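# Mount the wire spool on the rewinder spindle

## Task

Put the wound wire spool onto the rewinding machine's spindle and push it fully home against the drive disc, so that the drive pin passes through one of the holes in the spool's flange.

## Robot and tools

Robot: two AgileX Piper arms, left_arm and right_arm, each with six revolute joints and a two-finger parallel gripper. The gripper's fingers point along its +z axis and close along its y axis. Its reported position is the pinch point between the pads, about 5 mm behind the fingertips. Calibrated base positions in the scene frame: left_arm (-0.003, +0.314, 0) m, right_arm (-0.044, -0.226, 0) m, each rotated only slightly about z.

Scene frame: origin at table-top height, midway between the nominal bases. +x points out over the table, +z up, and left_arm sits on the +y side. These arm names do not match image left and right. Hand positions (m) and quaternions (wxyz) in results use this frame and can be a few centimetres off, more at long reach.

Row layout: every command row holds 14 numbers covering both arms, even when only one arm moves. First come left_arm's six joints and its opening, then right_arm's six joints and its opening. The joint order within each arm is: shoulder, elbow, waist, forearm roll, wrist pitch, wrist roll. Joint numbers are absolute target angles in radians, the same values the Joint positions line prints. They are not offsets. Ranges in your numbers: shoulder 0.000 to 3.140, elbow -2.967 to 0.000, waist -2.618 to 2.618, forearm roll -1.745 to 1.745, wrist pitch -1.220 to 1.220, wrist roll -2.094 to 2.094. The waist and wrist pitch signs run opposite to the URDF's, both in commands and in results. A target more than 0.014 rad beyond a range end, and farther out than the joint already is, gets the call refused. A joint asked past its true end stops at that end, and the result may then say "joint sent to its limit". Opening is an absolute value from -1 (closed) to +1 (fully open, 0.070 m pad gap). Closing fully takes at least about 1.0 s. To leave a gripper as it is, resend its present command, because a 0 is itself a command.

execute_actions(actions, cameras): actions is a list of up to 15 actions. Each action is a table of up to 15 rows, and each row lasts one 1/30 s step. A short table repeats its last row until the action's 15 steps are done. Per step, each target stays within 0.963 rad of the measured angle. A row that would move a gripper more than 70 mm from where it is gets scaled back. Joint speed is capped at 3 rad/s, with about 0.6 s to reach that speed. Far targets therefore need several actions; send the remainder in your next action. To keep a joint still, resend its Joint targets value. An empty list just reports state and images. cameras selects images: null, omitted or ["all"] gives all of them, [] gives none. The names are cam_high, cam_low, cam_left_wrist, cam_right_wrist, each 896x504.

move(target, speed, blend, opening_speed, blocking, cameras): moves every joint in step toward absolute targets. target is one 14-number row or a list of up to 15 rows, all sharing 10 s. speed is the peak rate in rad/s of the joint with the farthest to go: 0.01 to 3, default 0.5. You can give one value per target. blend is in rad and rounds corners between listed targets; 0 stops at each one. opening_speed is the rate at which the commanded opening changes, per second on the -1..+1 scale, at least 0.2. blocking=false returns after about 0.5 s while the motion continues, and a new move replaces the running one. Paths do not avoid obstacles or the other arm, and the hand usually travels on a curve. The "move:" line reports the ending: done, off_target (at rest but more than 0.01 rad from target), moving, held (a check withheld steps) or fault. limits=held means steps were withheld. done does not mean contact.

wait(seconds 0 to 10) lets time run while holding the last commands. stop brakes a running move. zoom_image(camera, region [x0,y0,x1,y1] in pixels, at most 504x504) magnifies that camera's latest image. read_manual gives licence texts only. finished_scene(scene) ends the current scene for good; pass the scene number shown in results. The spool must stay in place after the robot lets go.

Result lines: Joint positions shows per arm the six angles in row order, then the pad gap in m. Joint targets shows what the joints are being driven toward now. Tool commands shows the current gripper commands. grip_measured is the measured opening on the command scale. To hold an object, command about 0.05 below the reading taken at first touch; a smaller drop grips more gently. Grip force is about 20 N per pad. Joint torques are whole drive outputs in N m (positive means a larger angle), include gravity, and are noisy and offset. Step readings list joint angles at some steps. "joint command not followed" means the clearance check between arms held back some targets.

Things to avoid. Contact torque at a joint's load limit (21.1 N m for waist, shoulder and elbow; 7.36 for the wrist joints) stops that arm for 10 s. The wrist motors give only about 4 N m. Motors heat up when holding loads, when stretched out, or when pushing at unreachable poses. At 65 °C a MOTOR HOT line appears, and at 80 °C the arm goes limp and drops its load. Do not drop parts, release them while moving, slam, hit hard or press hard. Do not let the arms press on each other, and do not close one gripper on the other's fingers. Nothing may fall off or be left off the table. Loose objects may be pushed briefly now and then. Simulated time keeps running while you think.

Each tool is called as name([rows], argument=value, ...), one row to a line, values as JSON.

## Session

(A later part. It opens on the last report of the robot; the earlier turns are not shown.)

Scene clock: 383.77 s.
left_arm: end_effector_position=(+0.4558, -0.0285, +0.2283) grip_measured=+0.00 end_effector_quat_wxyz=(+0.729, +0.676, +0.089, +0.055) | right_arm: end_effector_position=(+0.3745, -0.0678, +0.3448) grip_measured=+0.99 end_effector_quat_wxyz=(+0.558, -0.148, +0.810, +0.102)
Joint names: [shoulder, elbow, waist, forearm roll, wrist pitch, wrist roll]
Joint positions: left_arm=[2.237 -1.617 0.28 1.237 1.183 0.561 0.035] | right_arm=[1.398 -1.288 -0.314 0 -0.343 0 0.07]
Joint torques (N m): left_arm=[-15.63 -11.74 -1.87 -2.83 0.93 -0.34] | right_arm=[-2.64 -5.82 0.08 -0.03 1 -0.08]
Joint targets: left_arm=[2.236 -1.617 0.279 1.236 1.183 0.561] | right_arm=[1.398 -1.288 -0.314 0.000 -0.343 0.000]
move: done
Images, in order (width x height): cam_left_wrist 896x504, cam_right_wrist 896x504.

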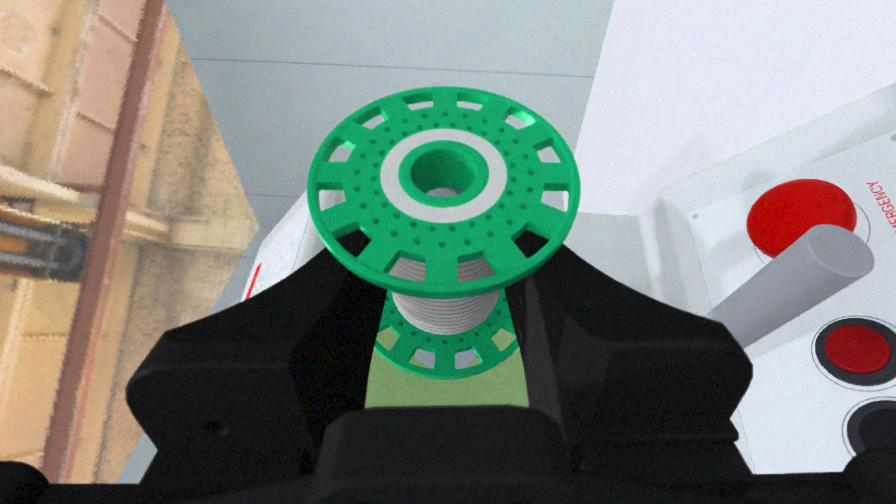

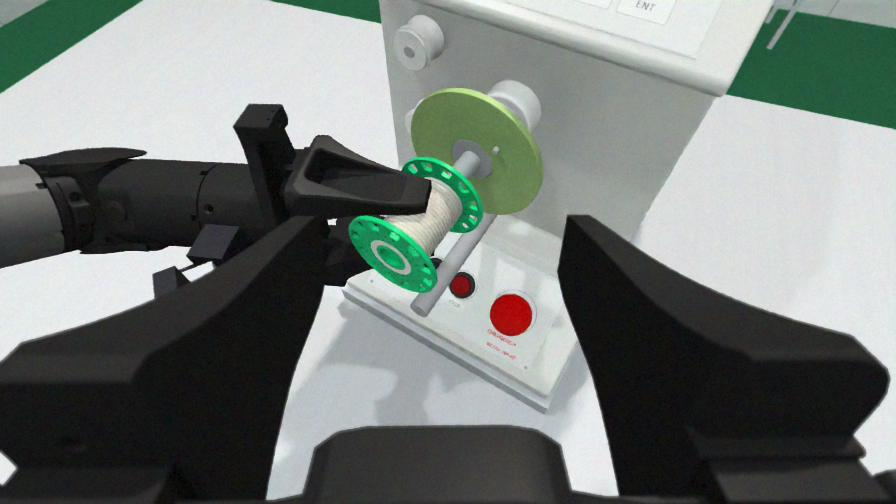

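move(target=[2.2597,-1.6552,0.2773,1.2390,1.1831,0.5571,-0.08,1.398,-1.288,-0.314,0,-0.343,0,1.0], speed=0.04, cameras=["cam_left_wrist","cam_right_wrist"])

zoom_image(camera="cam_left_wrist", region=[397, 135, 487, 225])

zoom_image(camera="cam_left_wrist", region=[405, 330, 485, 410])

zoom_image(camera="cam_right_wrist", region=[450, 185, 500, 235])

zoom_image(camera="cam_right_wrist", region=[390, 140, 440, 190])

zoom_image(camera="cam_right_wrist", region=[400, 250, 450, 300])

Scene clock: 403.23 s.
left_arm: end_effector_position=(+0.4616, -0.0295, +0.2285) grip_measured=+0.00 end_effector_quat_wxyz=(+0.731, +0.674, +0.085, +0.059) | right_arm: end_effector_position=(+0.3745, -0.0678, +0.3448) grip_measured=+0.99 end_effector_quat_wxyz=(+0.558, -0.148, +0.810, +0.102)
Joint names: [shoulder, elbow, waist, forearm roll, wrist pitch, wrist roll]
Joint positions: left_arm=[2.259 -1.656 0.278 1.239 1.184 0.557 0.035] | right_arm=[1.398 -1.288 -0.314 0 -0.343 0 0.07]
Joint torques (N m): left_arm=[-16.11 -12.46 -4.24 -3.04 0.61 0.05] | right_arm=[-2.64 -5.85 0.11 -0.04 1.01 -0.09]
Motor temperatures (°C): left_arm=[41 33 33 46 36 29] | right_arm=[36 33 28 33 37 28]
Joint targets: left_arm=[2.260 -1.655 0.277 1.239 1.183 0.557] | right_arm=[1.398 -1.288 -0.314 0.000 -0.343 0.000]
move: done
Images, in order (width x height): cam_left_wrist 896x504, cam_right_wrist 896x504.

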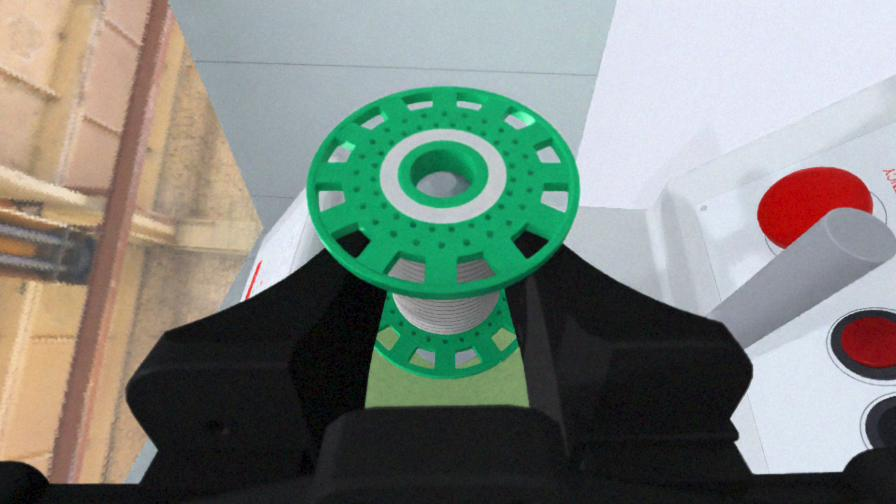

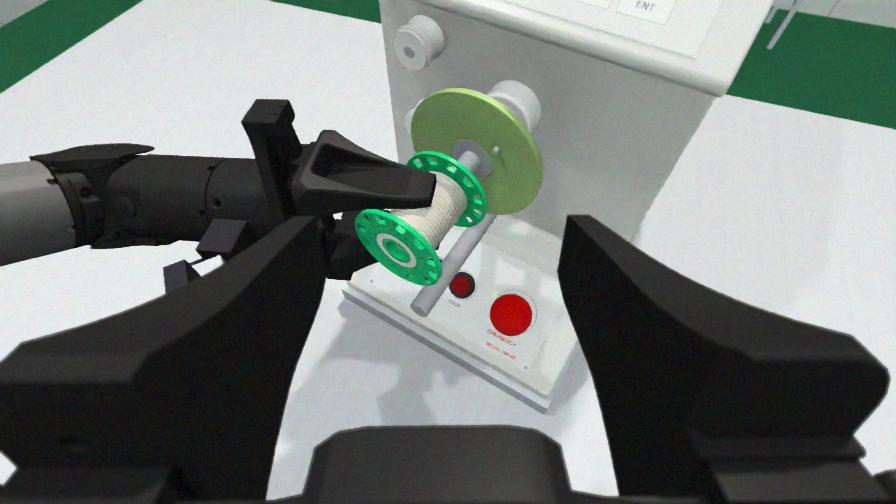

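Scaled by 5.600 from the camera's 896x504 image, which has a finer 1280x720 frame.

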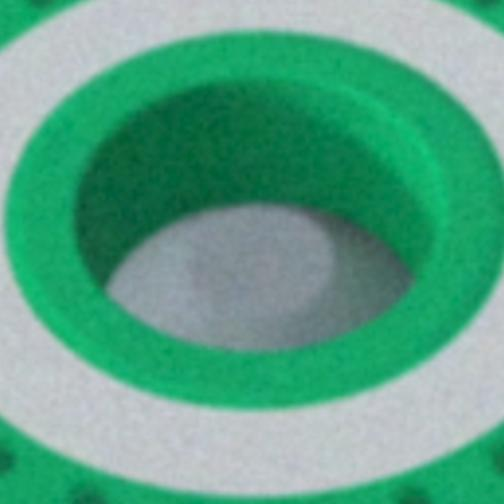

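Scaled by 6.300 from the camera's 896x504 image, which has a finer 1280x720 frame.

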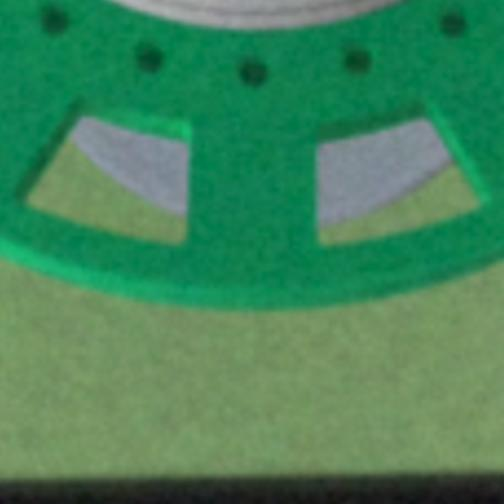

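Scaled by 10.080 from the camera's 896x504 image, which has a finer 1280x720 frame.

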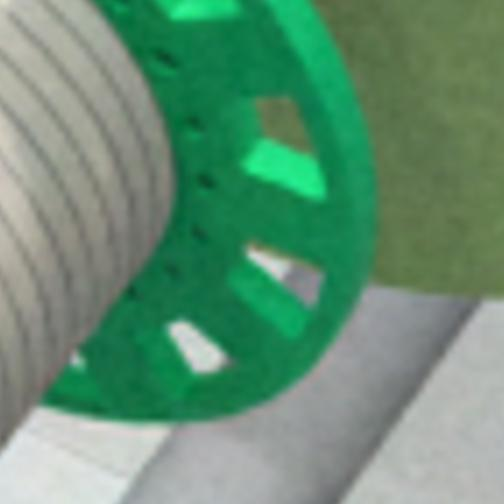

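Scaled by 10.080 from the camera's 896x504 image, which has a finer 1280x720 frame.

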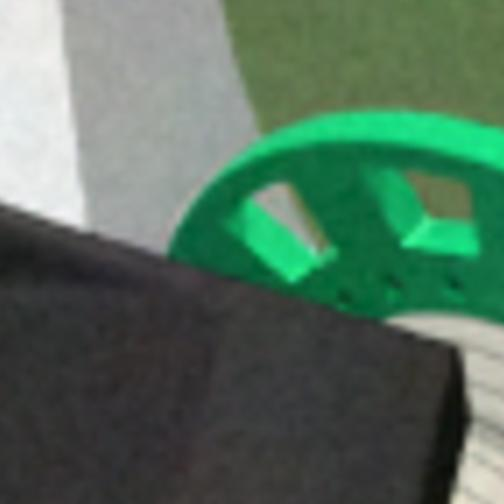

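Scaled by 10.080 from the camera's 896x504 image, which has a finer 1280x720 frame.

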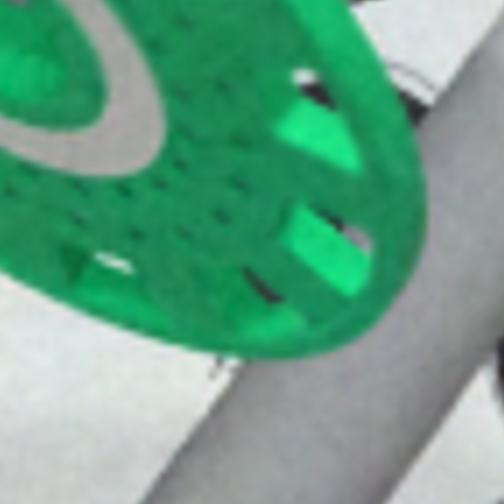

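wait(seconds=0.2, cameras=[])

Scene clock: 416.97 s.
left_arm: end_effector_position=(+0.4616, -0.0295, +0.2285) grip_measured=+0.00 end_effector_quat_wxyz=(+0.731, +0.674, +0.085, +0.059) | right_arm: end_effector_position=(+0.3745, -0.0678, +0.3448) grip_measured=+0.99 end_effector_quat_wxyz=(+0.558, -0.148, +0.810, +0.102)
Joint names: [shoulder, elbow, waist, forearm roll, wrist pitch, wrist roll]
Joint positions: left_arm=[2.259 -1.656 0.278 1.239 1.184 0.557 0.035] | right_arm=[1.398 -1.288 -0.314 0 -0.343 0 0.07]
Joint torques (N m): left_arm=[-15.48 -9.27 -6.17 -2.8 0.4 0.24] | right_arm=[-2.67 -5.9 0.08 -0.06 1.02 -0.1]
Joint targets: left_arm=[2.260 -1.655 0.277 1.239 1.183 0.557] | right_arm=[1.398 -1.288 -0.314 0.000 -0.343 0.000]
Tool commands: left_gripper/opening=-0.08 right_gripper/opening=+1.0
wait: 0.20 s; at rest from the start
No camera images: "cameras" was empty.

move(target=[2.3144,-1.7585,0.2741,1.2565,1.1676,0.5106,-0.08,1.398,-1.288,-0.314,0,-0.343,0,1.0], speed=0.06, cameras=["cam_left_wrist","cam_right_wrist"])

zoom_image(camera="cam_left_wrist", region=[397, 135, 487, 225])

zoom_image(camera="cam_left_wrist", region=[370, 310, 530, 410])

zoom_image(camera="cam_right_wrist", region=[400, 80, 550, 230])

zoom_image(camera="cam_right_wrist", region=[460, 165, 510, 215])

zoom_image(camera="cam_right_wrist", region=[405, 120, 455, 170])

zoom_image(camera="cam_right_wrist", region=[415, 230, 465, 280])

Scene clock: 428.90 s.
left_arm: end_effector_position=(+0.4771, -0.0325, +0.2285) grip_measured=+0.00 end_effector_quat_wxyz=(+0.731, +0.674, +0.085, +0.061) | right_arm: end_effector_position=(+0.3745, -0.0678, +0.3448) grip_measured=+0.99 end_effector_quat_wxyz=(+0.558, -0.148, +0.810, +0.102)
Joint names: [shoulder, elbow, waist, forearm roll, wrist pitch, wrist roll]
Joint positions: left_arm=[2.314 -1.759 0.275 1.257 1.168 0.511 0.035] | right_arm=[1.398 -1.288 -0.314 0 -0.343 0 0.07]
Joint torques (N m): left_arm=[-15.02 -11.28 -7.42 -2.96 -0.07 0.22] | right_arm=[-2.69 -5.89 0.1 -0.06 1.03 -0.1]
Joint targets: left_arm=[2.314 -1.758 0.274 1.256 1.168 0.511] | right_arm=[1.398 -1.288 -0.314 0.000 -0.343 0.000]
move: done
Images, in order (width x height): cam_left_wrist 896x504, cam_right_wrist 896x504.

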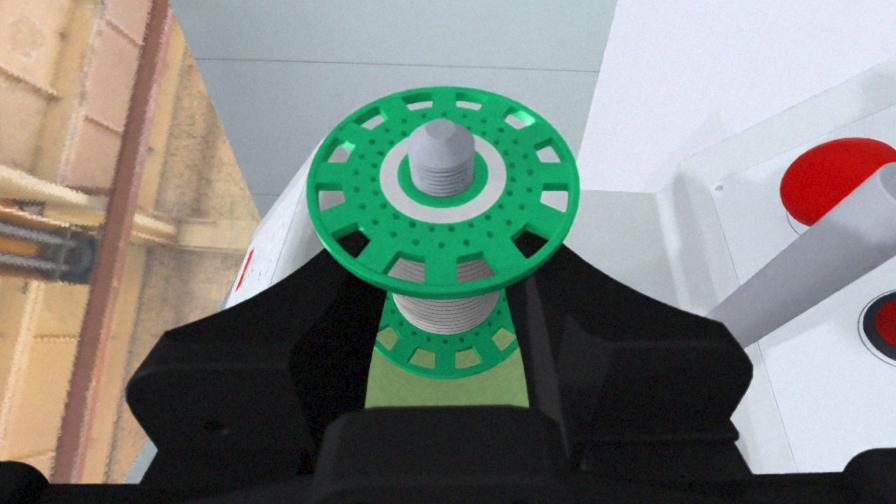

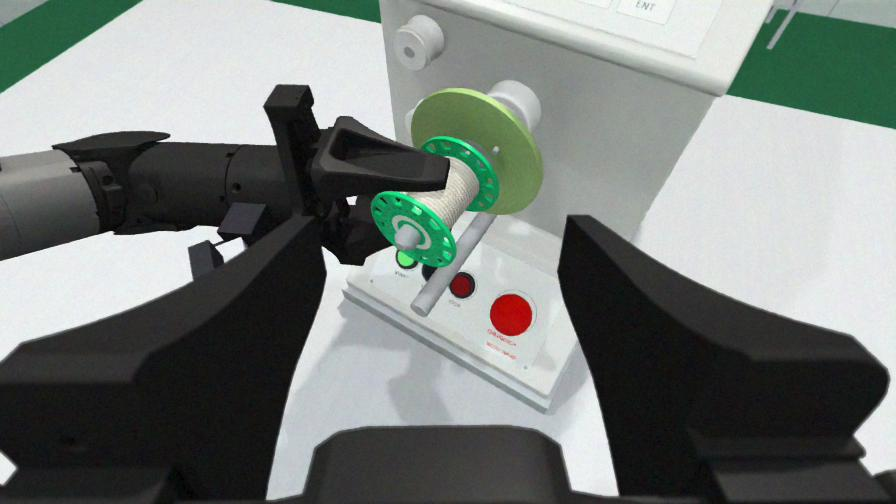

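Scaled by 5.600 from the camera's 896x504 image, which has a finer 1280x720 frame.

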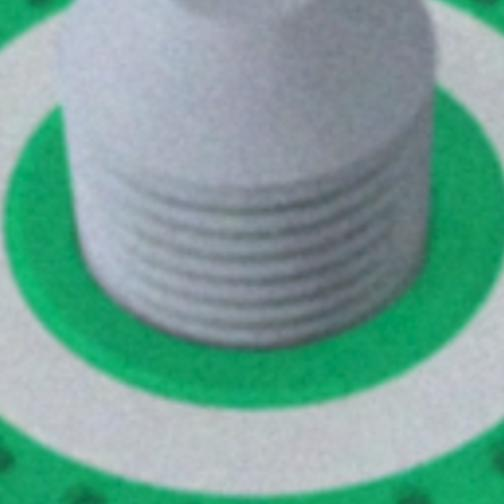

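Scaled by 3.150 from the camera's 896x504 image, which has a finer 1280x720 frame.

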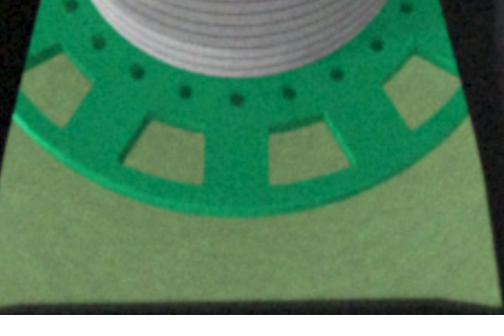

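Scaled by 3.360 from the camera's 896x504 image, which has a finer 1280x720 frame.

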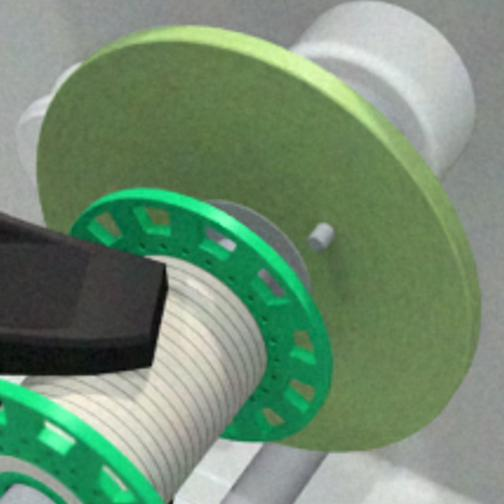

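Scaled by 10.080 from the camera's 896x504 image, which has a finer 1280x720 frame.

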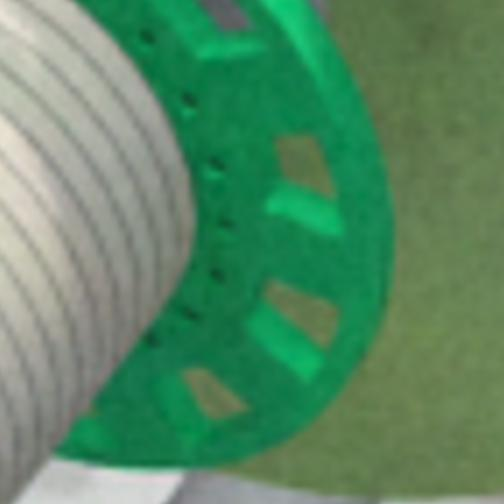

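Scaled by 10.080 from the camera's 896x504 image, which has a finer 1280x720 frame.

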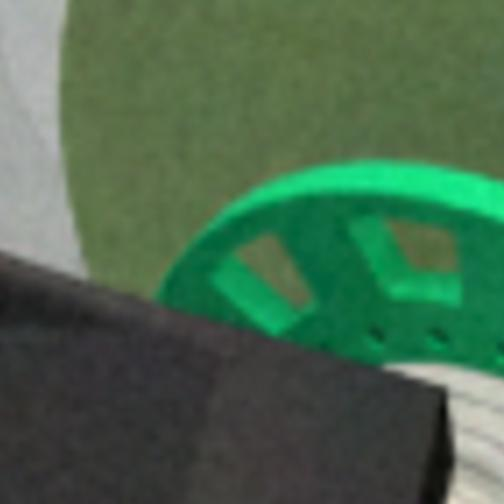

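Scaled by 10.080 from the camera's 896x504 image, which has a finer 1280x720 frame.

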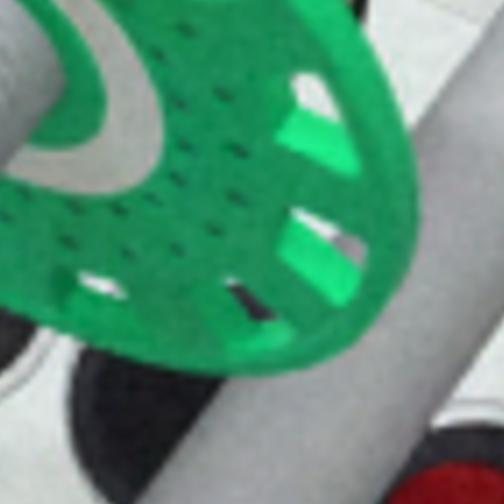

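move(target=[2.3493,-1.8133,0.2739,1.2496,1.1691,0.4886,-0.08,1.398,-1.288,-0.314,0,-0.343,0,1.0], speed=0.05, cameras=["cam_left_wrist","cam_right_wrist"])

zoom_image(camera="cam_left_wrist", region=[397, 135, 487, 225])

zoom_image(camera="cam_right_wrist", region=[400, 100, 520, 220])

zoom_image(camera="cam_right_wrist", region=[468, 130, 518, 180])

zoom_image(camera="cam_right_wrist", region=[465, 155, 515, 205])

zoom_image(camera="cam_left_wrist", region=[370, 310, 530, 410])

Scene clock: 458.87 s.
left_arm: end_effector_position=(+0.4858, -0.0336, +0.2280) grip_measured=+0.00 end_effector_quat_wxyz=(+0.736, +0.668, +0.088, +0.060) | right_arm: end_effector_position=(+0.3745, -0.0678, +0.3448) grip_measured=+0.99 end_effector_quat_wxyz=(+0.558, -0.148, +0.810, +0.102)
Joint names: [shoulder, elbow, waist, forearm roll, wrist pitch, wrist roll]
Joint positions: left_arm=[2.35 -1.813 0.274 1.25 1.168 0.489 0.035] | right_arm=[1.398 -1.288 -0.314 0 -0.343 0 0.07]
Joint torques (N m): left_arm=[-15.93 -11.87 -8.94 -3.39 -0.01 0.17] | right_arm=[-2.69 -5.96 0.08 -0.04 1.05 -0.12]
Motor temperatures (°C): left_arm=[42 33 35 52 33 29] | right_arm=[36 33 28 33 37 28]
Joint targets: left_arm=[2.349 -1.813 0.274 1.250 1.169 0.489] | right_arm=[1.398 -1.288 -0.314 0.000 -0.343 0.000]
move: done
Images, in order (width x height): cam_left_wrist 896x504, cam_right_wrist 896x504.

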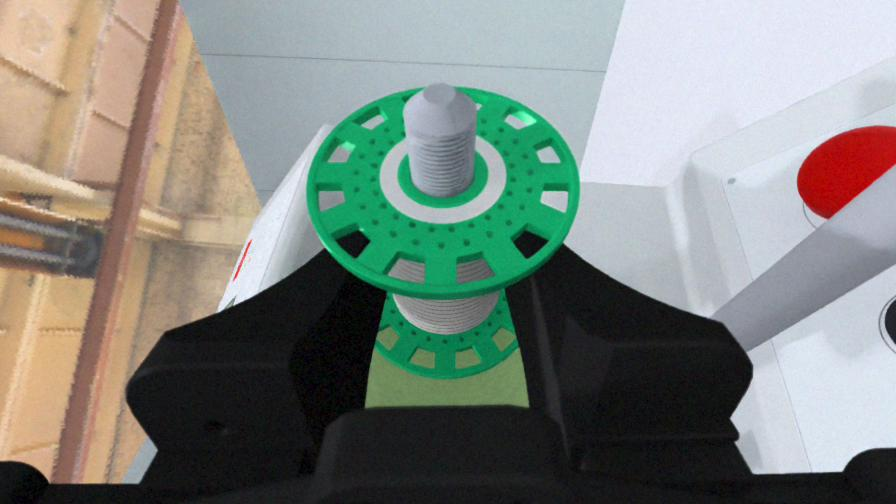

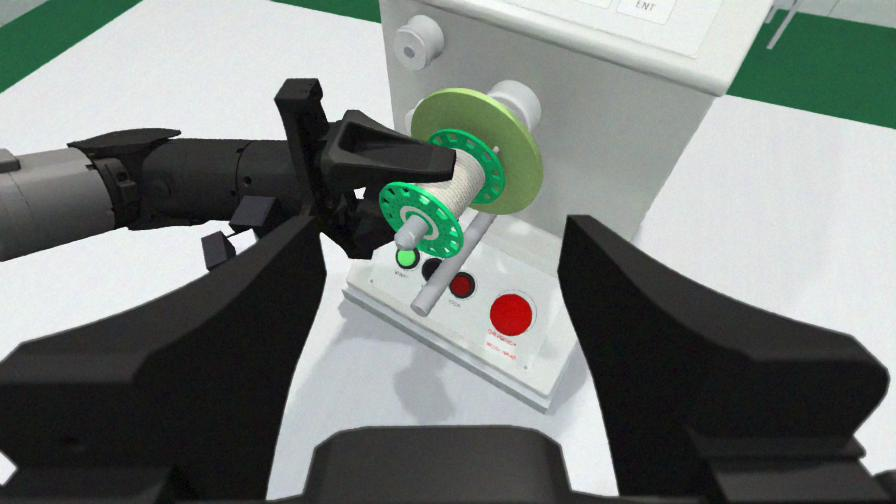

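Scaled by 5.600 from the camera's 896x504 image, which has a finer 1280x720 frame.

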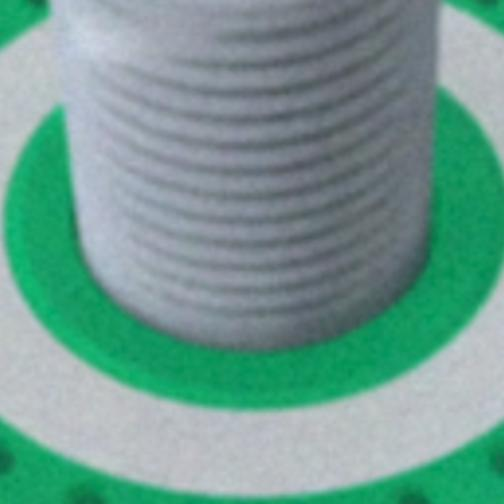

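Scaled by 4.200 from the camera's 896x504 image, which has a finer 1280x720 frame.

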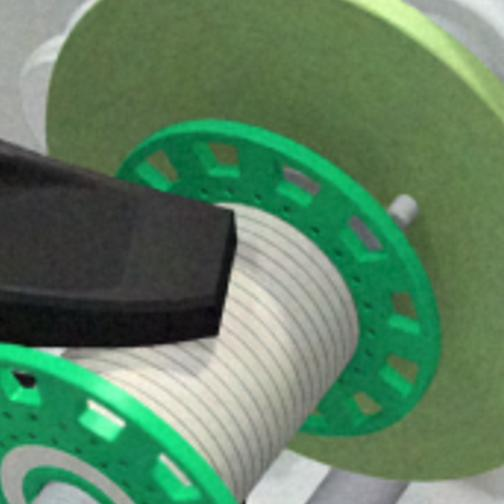

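Scaled by 10.080 from the camera's 896x504 image, which has a finer 1280x720 frame.

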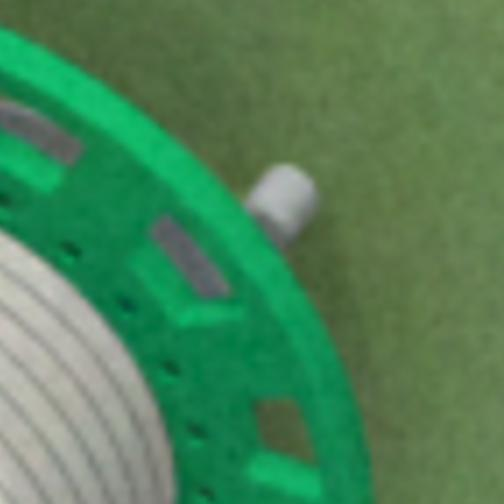

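Scaled by 10.080 from the camera's 896x504 image, which has a finer 1280x720 frame.

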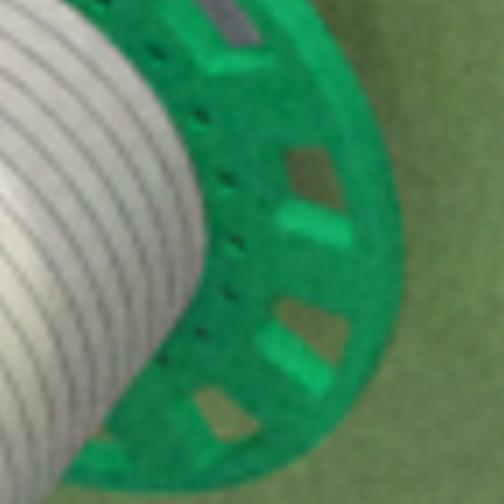

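Scaled by 3.150 from the camera's 896x504 image, which has a finer 1280x720 frame.

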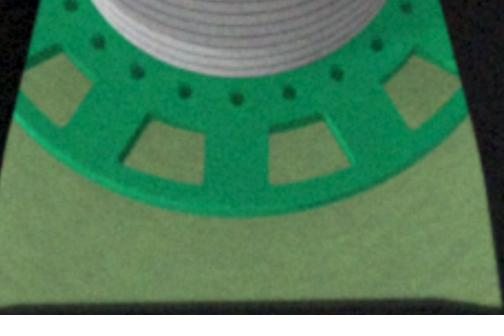

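execute_actions(actions=[], cameras=["cam_left_wrist", "cam_right_wrist"])

Scene clock: 467.83 s.
left_arm: end_effector_position=(+0.4858, -0.0336, +0.2280) grip_measured=+0.00 end_effector_quat_wxyz=(+0.736, +0.668, +0.088, +0.060) | right_arm: end_effector_position=(+0.3745, -0.0678, +0.3448) grip_measured=+0.99 end_effector_quat_wxyz=(+0.558, -0.148, +0.810, +0.102)
Joint names: [shoulder, elbow, waist, forearm roll, wrist pitch, wrist roll]
Joint positions: left_arm=[2.35 -1.813 0.274 1.25 1.168 0.489 0.035] | right_arm=[1.398 -1.288 -0.314 0 -0.343 0 0.07]
Joint torques (N m): left_arm=[-19.47 -10.87 -5.5 -2.89 1 0.23] | right_arm=[-2.65 -5.97 0.11 -0.02 1.07 -0.13]
Motor temperatures (°C): left_arm=[43 33 35 53 33 29] | right_arm=[36 33 28 33 37 28]
Joint targets: left_arm=[2.349 -1.813 0.274 1.250 1.169 0.489] | right_arm=[1.398 -1.288 -0.314 0.000 -0.343 0.000]
Tool commands: left_gripper/opening=-0.08 right_gripper/opening=+1.0
Images, in order (width x height): cam_left_wrist 896x504, cam_right_wrist 896x504.

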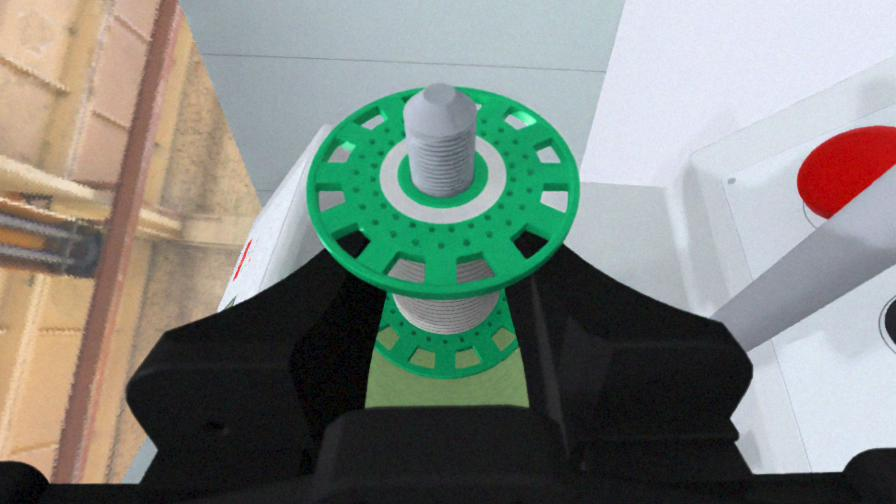

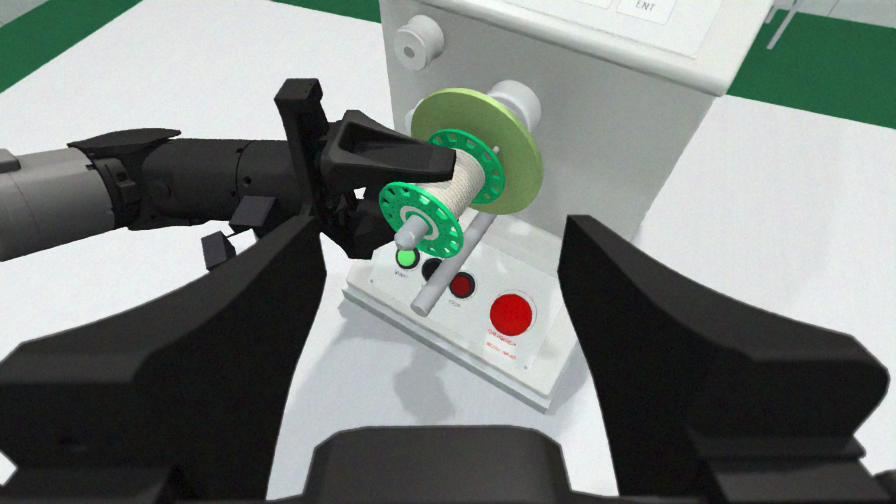

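zoom_image(camera="cam_right_wrist", region=[478, 130, 518, 170])

zoom_image(camera="cam_left_wrist", region=[300, 75, 590, 305])

Scaled by 12.600 from the camera's 896x504 image, which has a finer 1280x720 frame.

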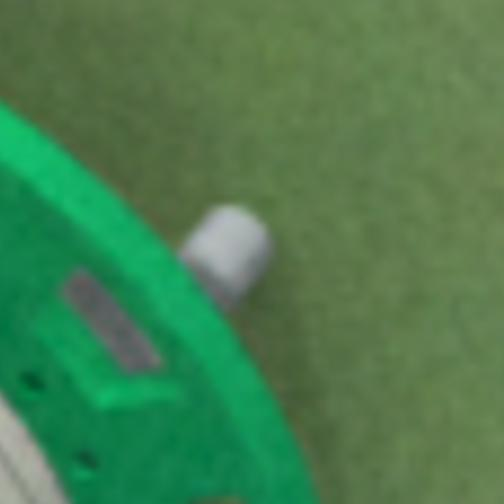

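Scaled by 1.738 from the camera's 896x504 image, which has a finer 1280x720 frame.

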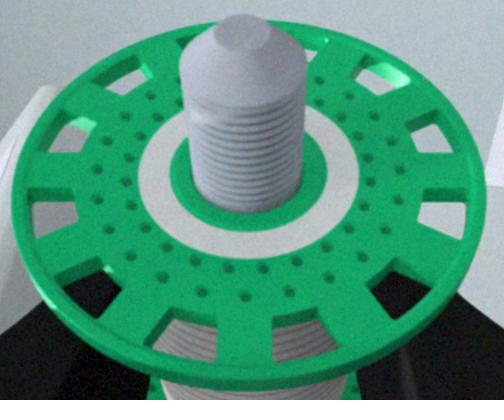

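zoom_image(camera="cam_right_wrist", region=[470, 135, 510, 215])

zoom_image(camera="cam_right_wrist", region=[425, 118, 505, 168])

Scaled by 6.300 from the camera's 896x504 image, which has a finer 1280x720 frame.

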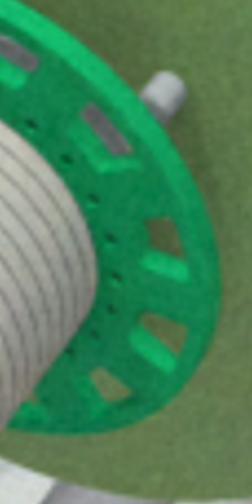

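Scaled by 6.300 from the camera's 896x504 image, which has a finer 1280x720 frame.

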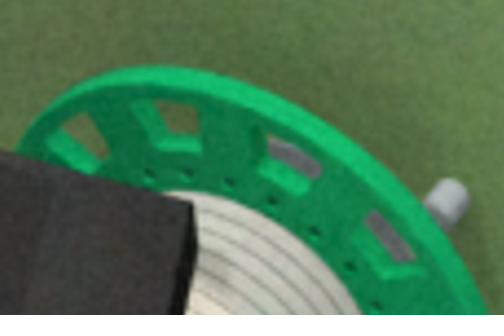

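zoom_image(camera="cam_right_wrist", region=[476, 144, 500, 168])

Scaled by 21.000 from the camera's 896x504 image, which has a finer 1280x720 frame.

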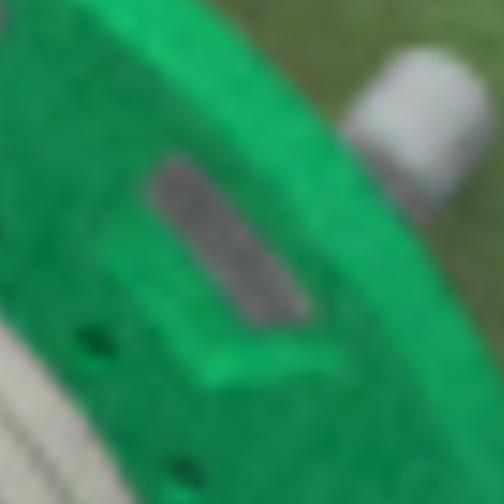

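move(target=[2.3493, -1.8133, 0.2739, 1.2496, 1.1691, 0.4886, -0.08, 1.3639, -0.9498, -0.1864, 0, 0.171, 0, 1.0], speed=0.6, cameras=["cam_right_wrist"])

Scene clock: 518.10 s.
left_arm: end_effector_position=(+0.4858, -0.0336, +0.2280) grip_measured=+0.00 end_effector_quat_wxyz=(+0.736, +0.668, +0.088, +0.060) | right_arm: end_effector_position=(+0.3871, -0.1236, +0.3121) grip_measured=+0.99 end_effector_quat_wxyz=(+0.645, -0.088, +0.756, +0.076)
Joint names: [shoulder, elbow, waist, forearm roll, wrist pitch, wrist roll]
Joint positions: left_arm=[2.35 -1.813 0.274 1.25 1.168 0.489 0.035] | right_arm=[1.365 -0.948 -0.186 0 0.171 0 0.07]
Joint torques (N m): left_arm=[-19.54 -11.67 -5.32 -2.89 1.06 0.09] | right_arm=[-3.48 -7.31 0.08 -0.02 1.04 -0.14]
Joint targets: left_arm=[2.349 -1.813 0.274 1.250 1.169 0.489] | right_arm=[1.364 -0.950 -0.186 0.000 0.171 0.000]
move: done
Images, in order (width x height): cam_right_wrist 896x504.

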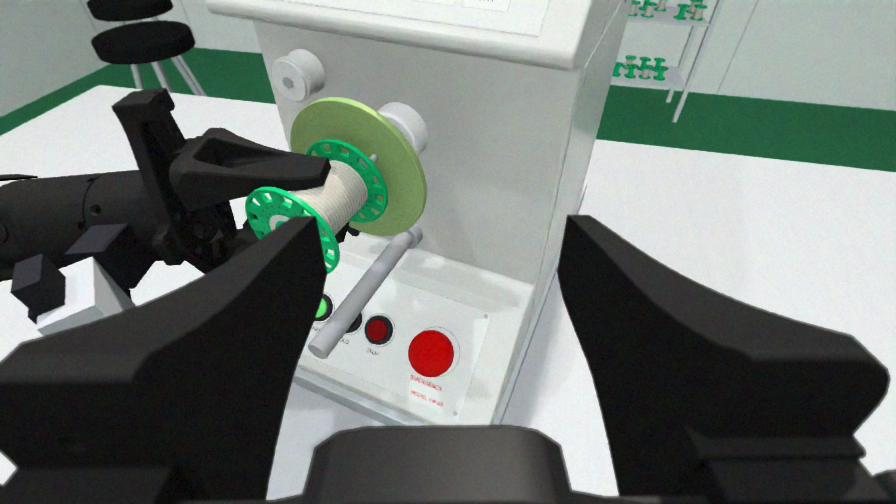

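zoom_image(camera="cam_right_wrist", region=[352, 142, 392, 182])

zoom_image(camera="cam_right_wrist", region=[300, 130, 390, 230])

Scaled by 12.600 from the camera's 896x504 image, which has a finer 1280x720 frame.

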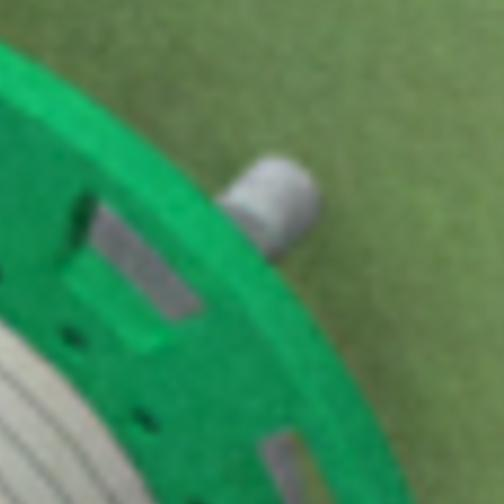

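Scaled by 5.040 from the camera's 896x504 image, which has a finer 1280x720 frame.

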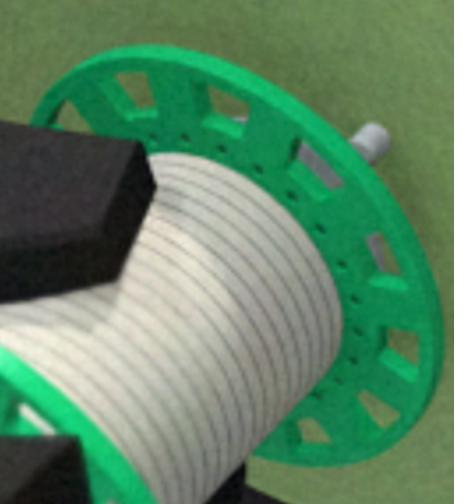

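zoom_image(camera="cam_right_wrist", region=[354, 150, 378, 174])

zoom_image(camera="cam_right_wrist", region=[358, 168, 392, 202])

zoom_image(camera="cam_right_wrist", region=[326, 138, 362, 174])

Scaled by 21.000 from the camera's 896x504 image, which has a finer 1280x720 frame.

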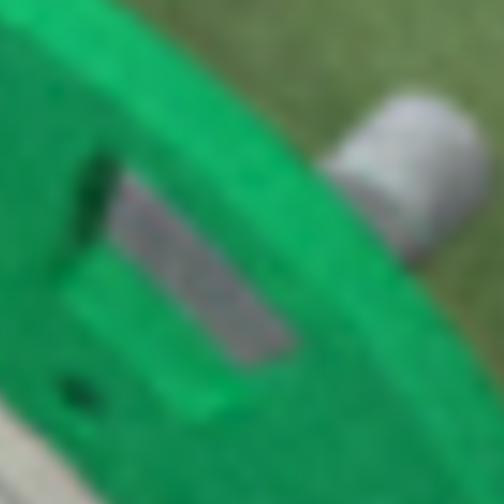

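Scaled by 14.824 from the camera's 896x504 image, which has a finer 1280x720 frame.

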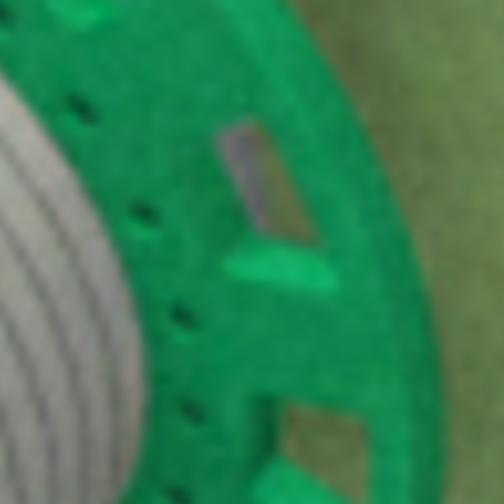

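Scaled by 14.000 from the camera's 896x504 image, which has a finer 1280x720 frame.

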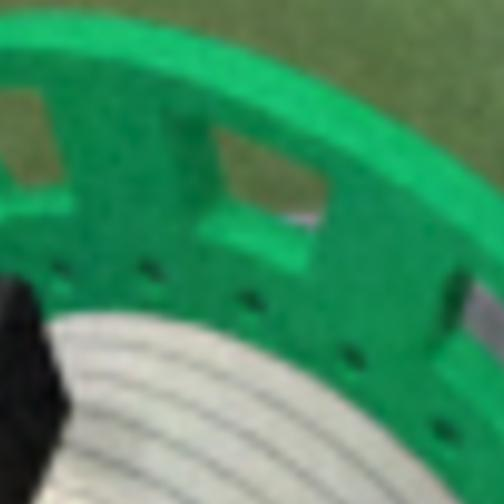

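move([
  [2.3382, -1.8250, 0.2728, 1.2942, 1.1470, 0.4673, -0.08, 1.3639, -0.9498, -0.1864, 0, 0.171, 0, 1.0],
  [2.3278, -1.8379, 0.2723, 1.3401, 1.1259, 0.4440, -0.08, 1.3639, -0.9498, -0.1864, 0, 0.171, 0, 1.0],
], speed=0.06, blend=0.01, cameras=["cam_right_wrist", "cam_left_wrist"])

Scene clock: 565.80 s.
left_arm: end_effector_position=(+0.4852, -0.0343, +0.2281) grip_measured=+0.00 end_effector_quat_wxyz=(+0.711, +0.695, +0.079, +0.068) | right_arm: end_effector_position=(+0.3872, -0.1236, +0.3125) grip_measured=+0.99 end_effector_quat_wxyz=(+0.645, -0.088, +0.755, +0.076)
Joint names: [shoulder, elbow, waist, forearm roll, wrist pitch, wrist roll]
Joint positions: left_arm=[2.328 -1.838 0.273 1.341 1.126 0.444 0.035] | right_arm=[1.365 -0.949 -0.186 0 0.171 0 0.07]
Joint torques (N m): left_arm=[-19.09 -13.48 -4.02 -3.26 0.39 0.21] | right_arm=[-3.23 -7.31 0.07 -0.01 1.13 -0.14]
Motor temperatures (°C): left_arm=[47 34 33 55 36 29] | right_arm=[36 34 28 33 37 28]
Joint targets: left_arm=[2.328 -1.838 0.272 1.340 1.126 0.444] | right_arm=[1.364 -0.950 -0.186 0.000 0.171 0.000]
move: done
Images, in order (width x height): cam_left_wrist 896x504, cam_right_wrist 896x504.

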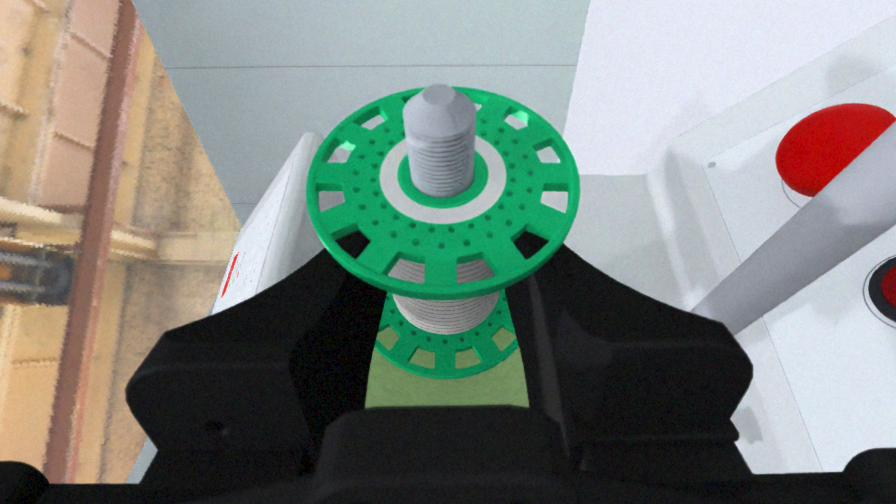

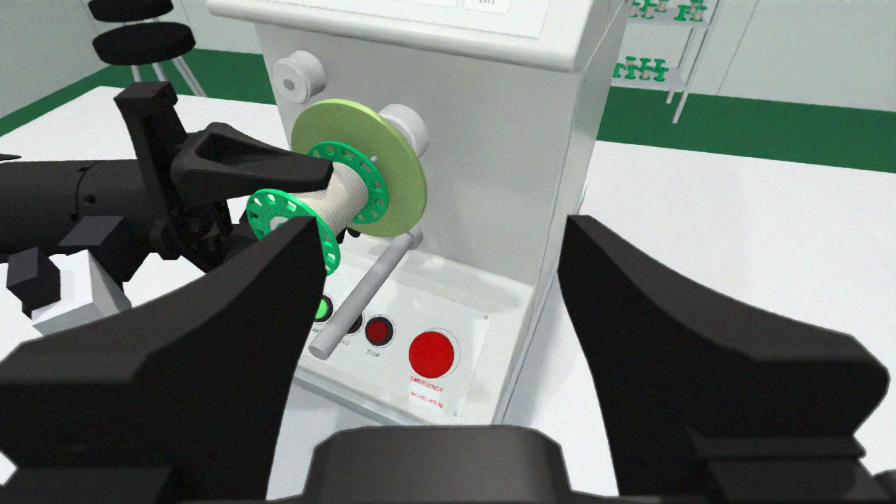

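zoom_image(camera="cam_right_wrist", region=[354, 150, 378, 174])

zoom_image(camera="cam_right_wrist", region=[300, 130, 390, 230])

zoom_image(camera="cam_left_wrist", region=[397, 75, 487, 225])

Scaled by 21.000 from the camera's 896x504 image, which has a finer 1280x720 frame.

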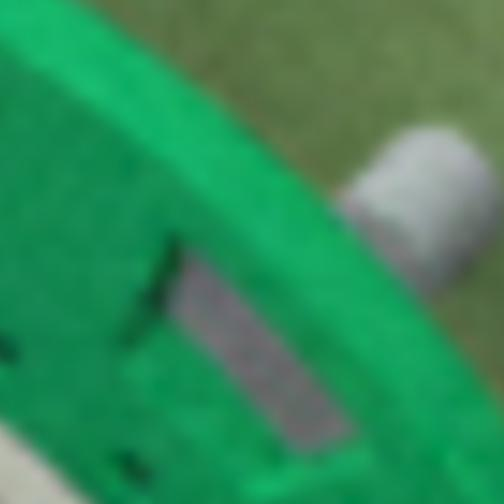

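Scaled by 5.040 from the camera's 896x504 image, which has a finer 1280x720 frame.

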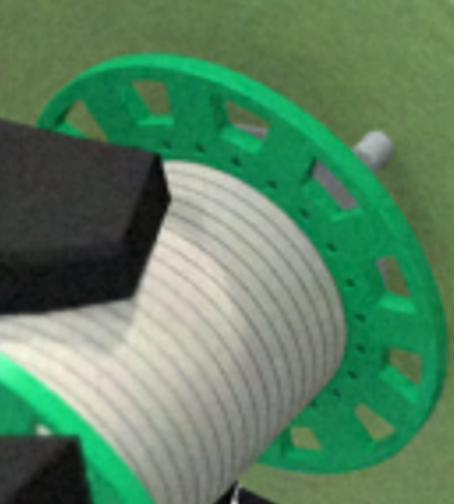

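Scaled by 3.360 from the camera's 896x504 image, which has a finer 1280x720 frame.

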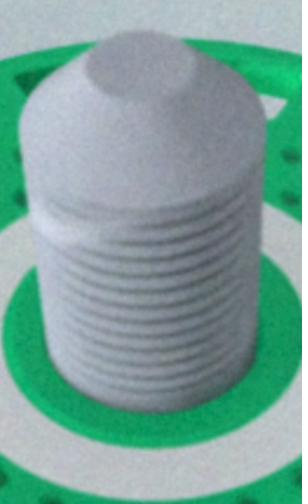

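zoom_image(camera="cam_right_wrist", region=[356, 153, 382, 179])

Scaled by 19.385 from the camera's 896x504 image, which has a finer 1280x720 frame.

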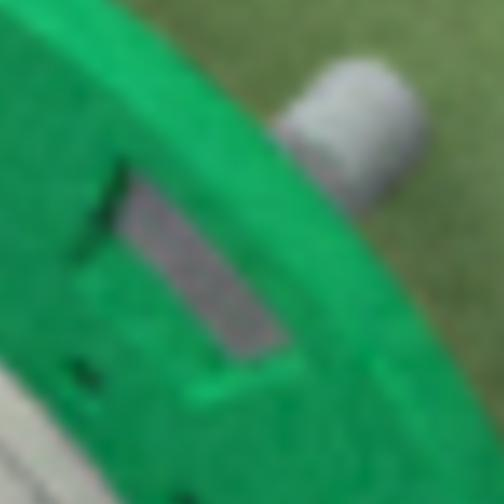

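zoom_image(camera="cam_left_wrist", region=[397, 135, 487, 225])

zoom_image(camera="cam_right_wrist", region=[240, 180, 350, 290])

Scaled by 5.600 from the camera's 896x504 image, which has a finer 1280x720 frame.

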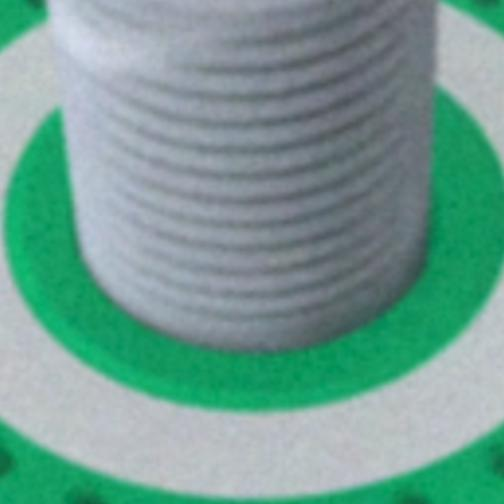

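Scaled by 4.582 from the camera's 896x504 image, which has a finer 1280x720 frame.

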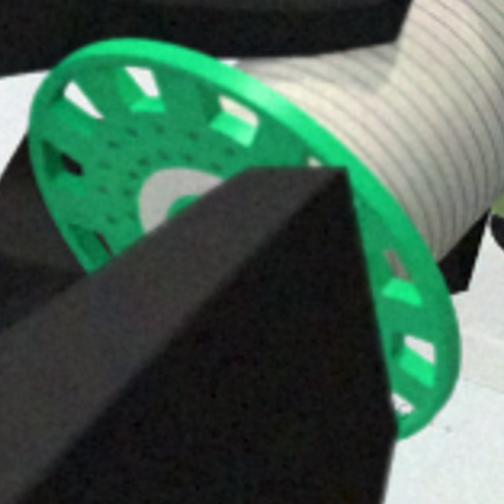

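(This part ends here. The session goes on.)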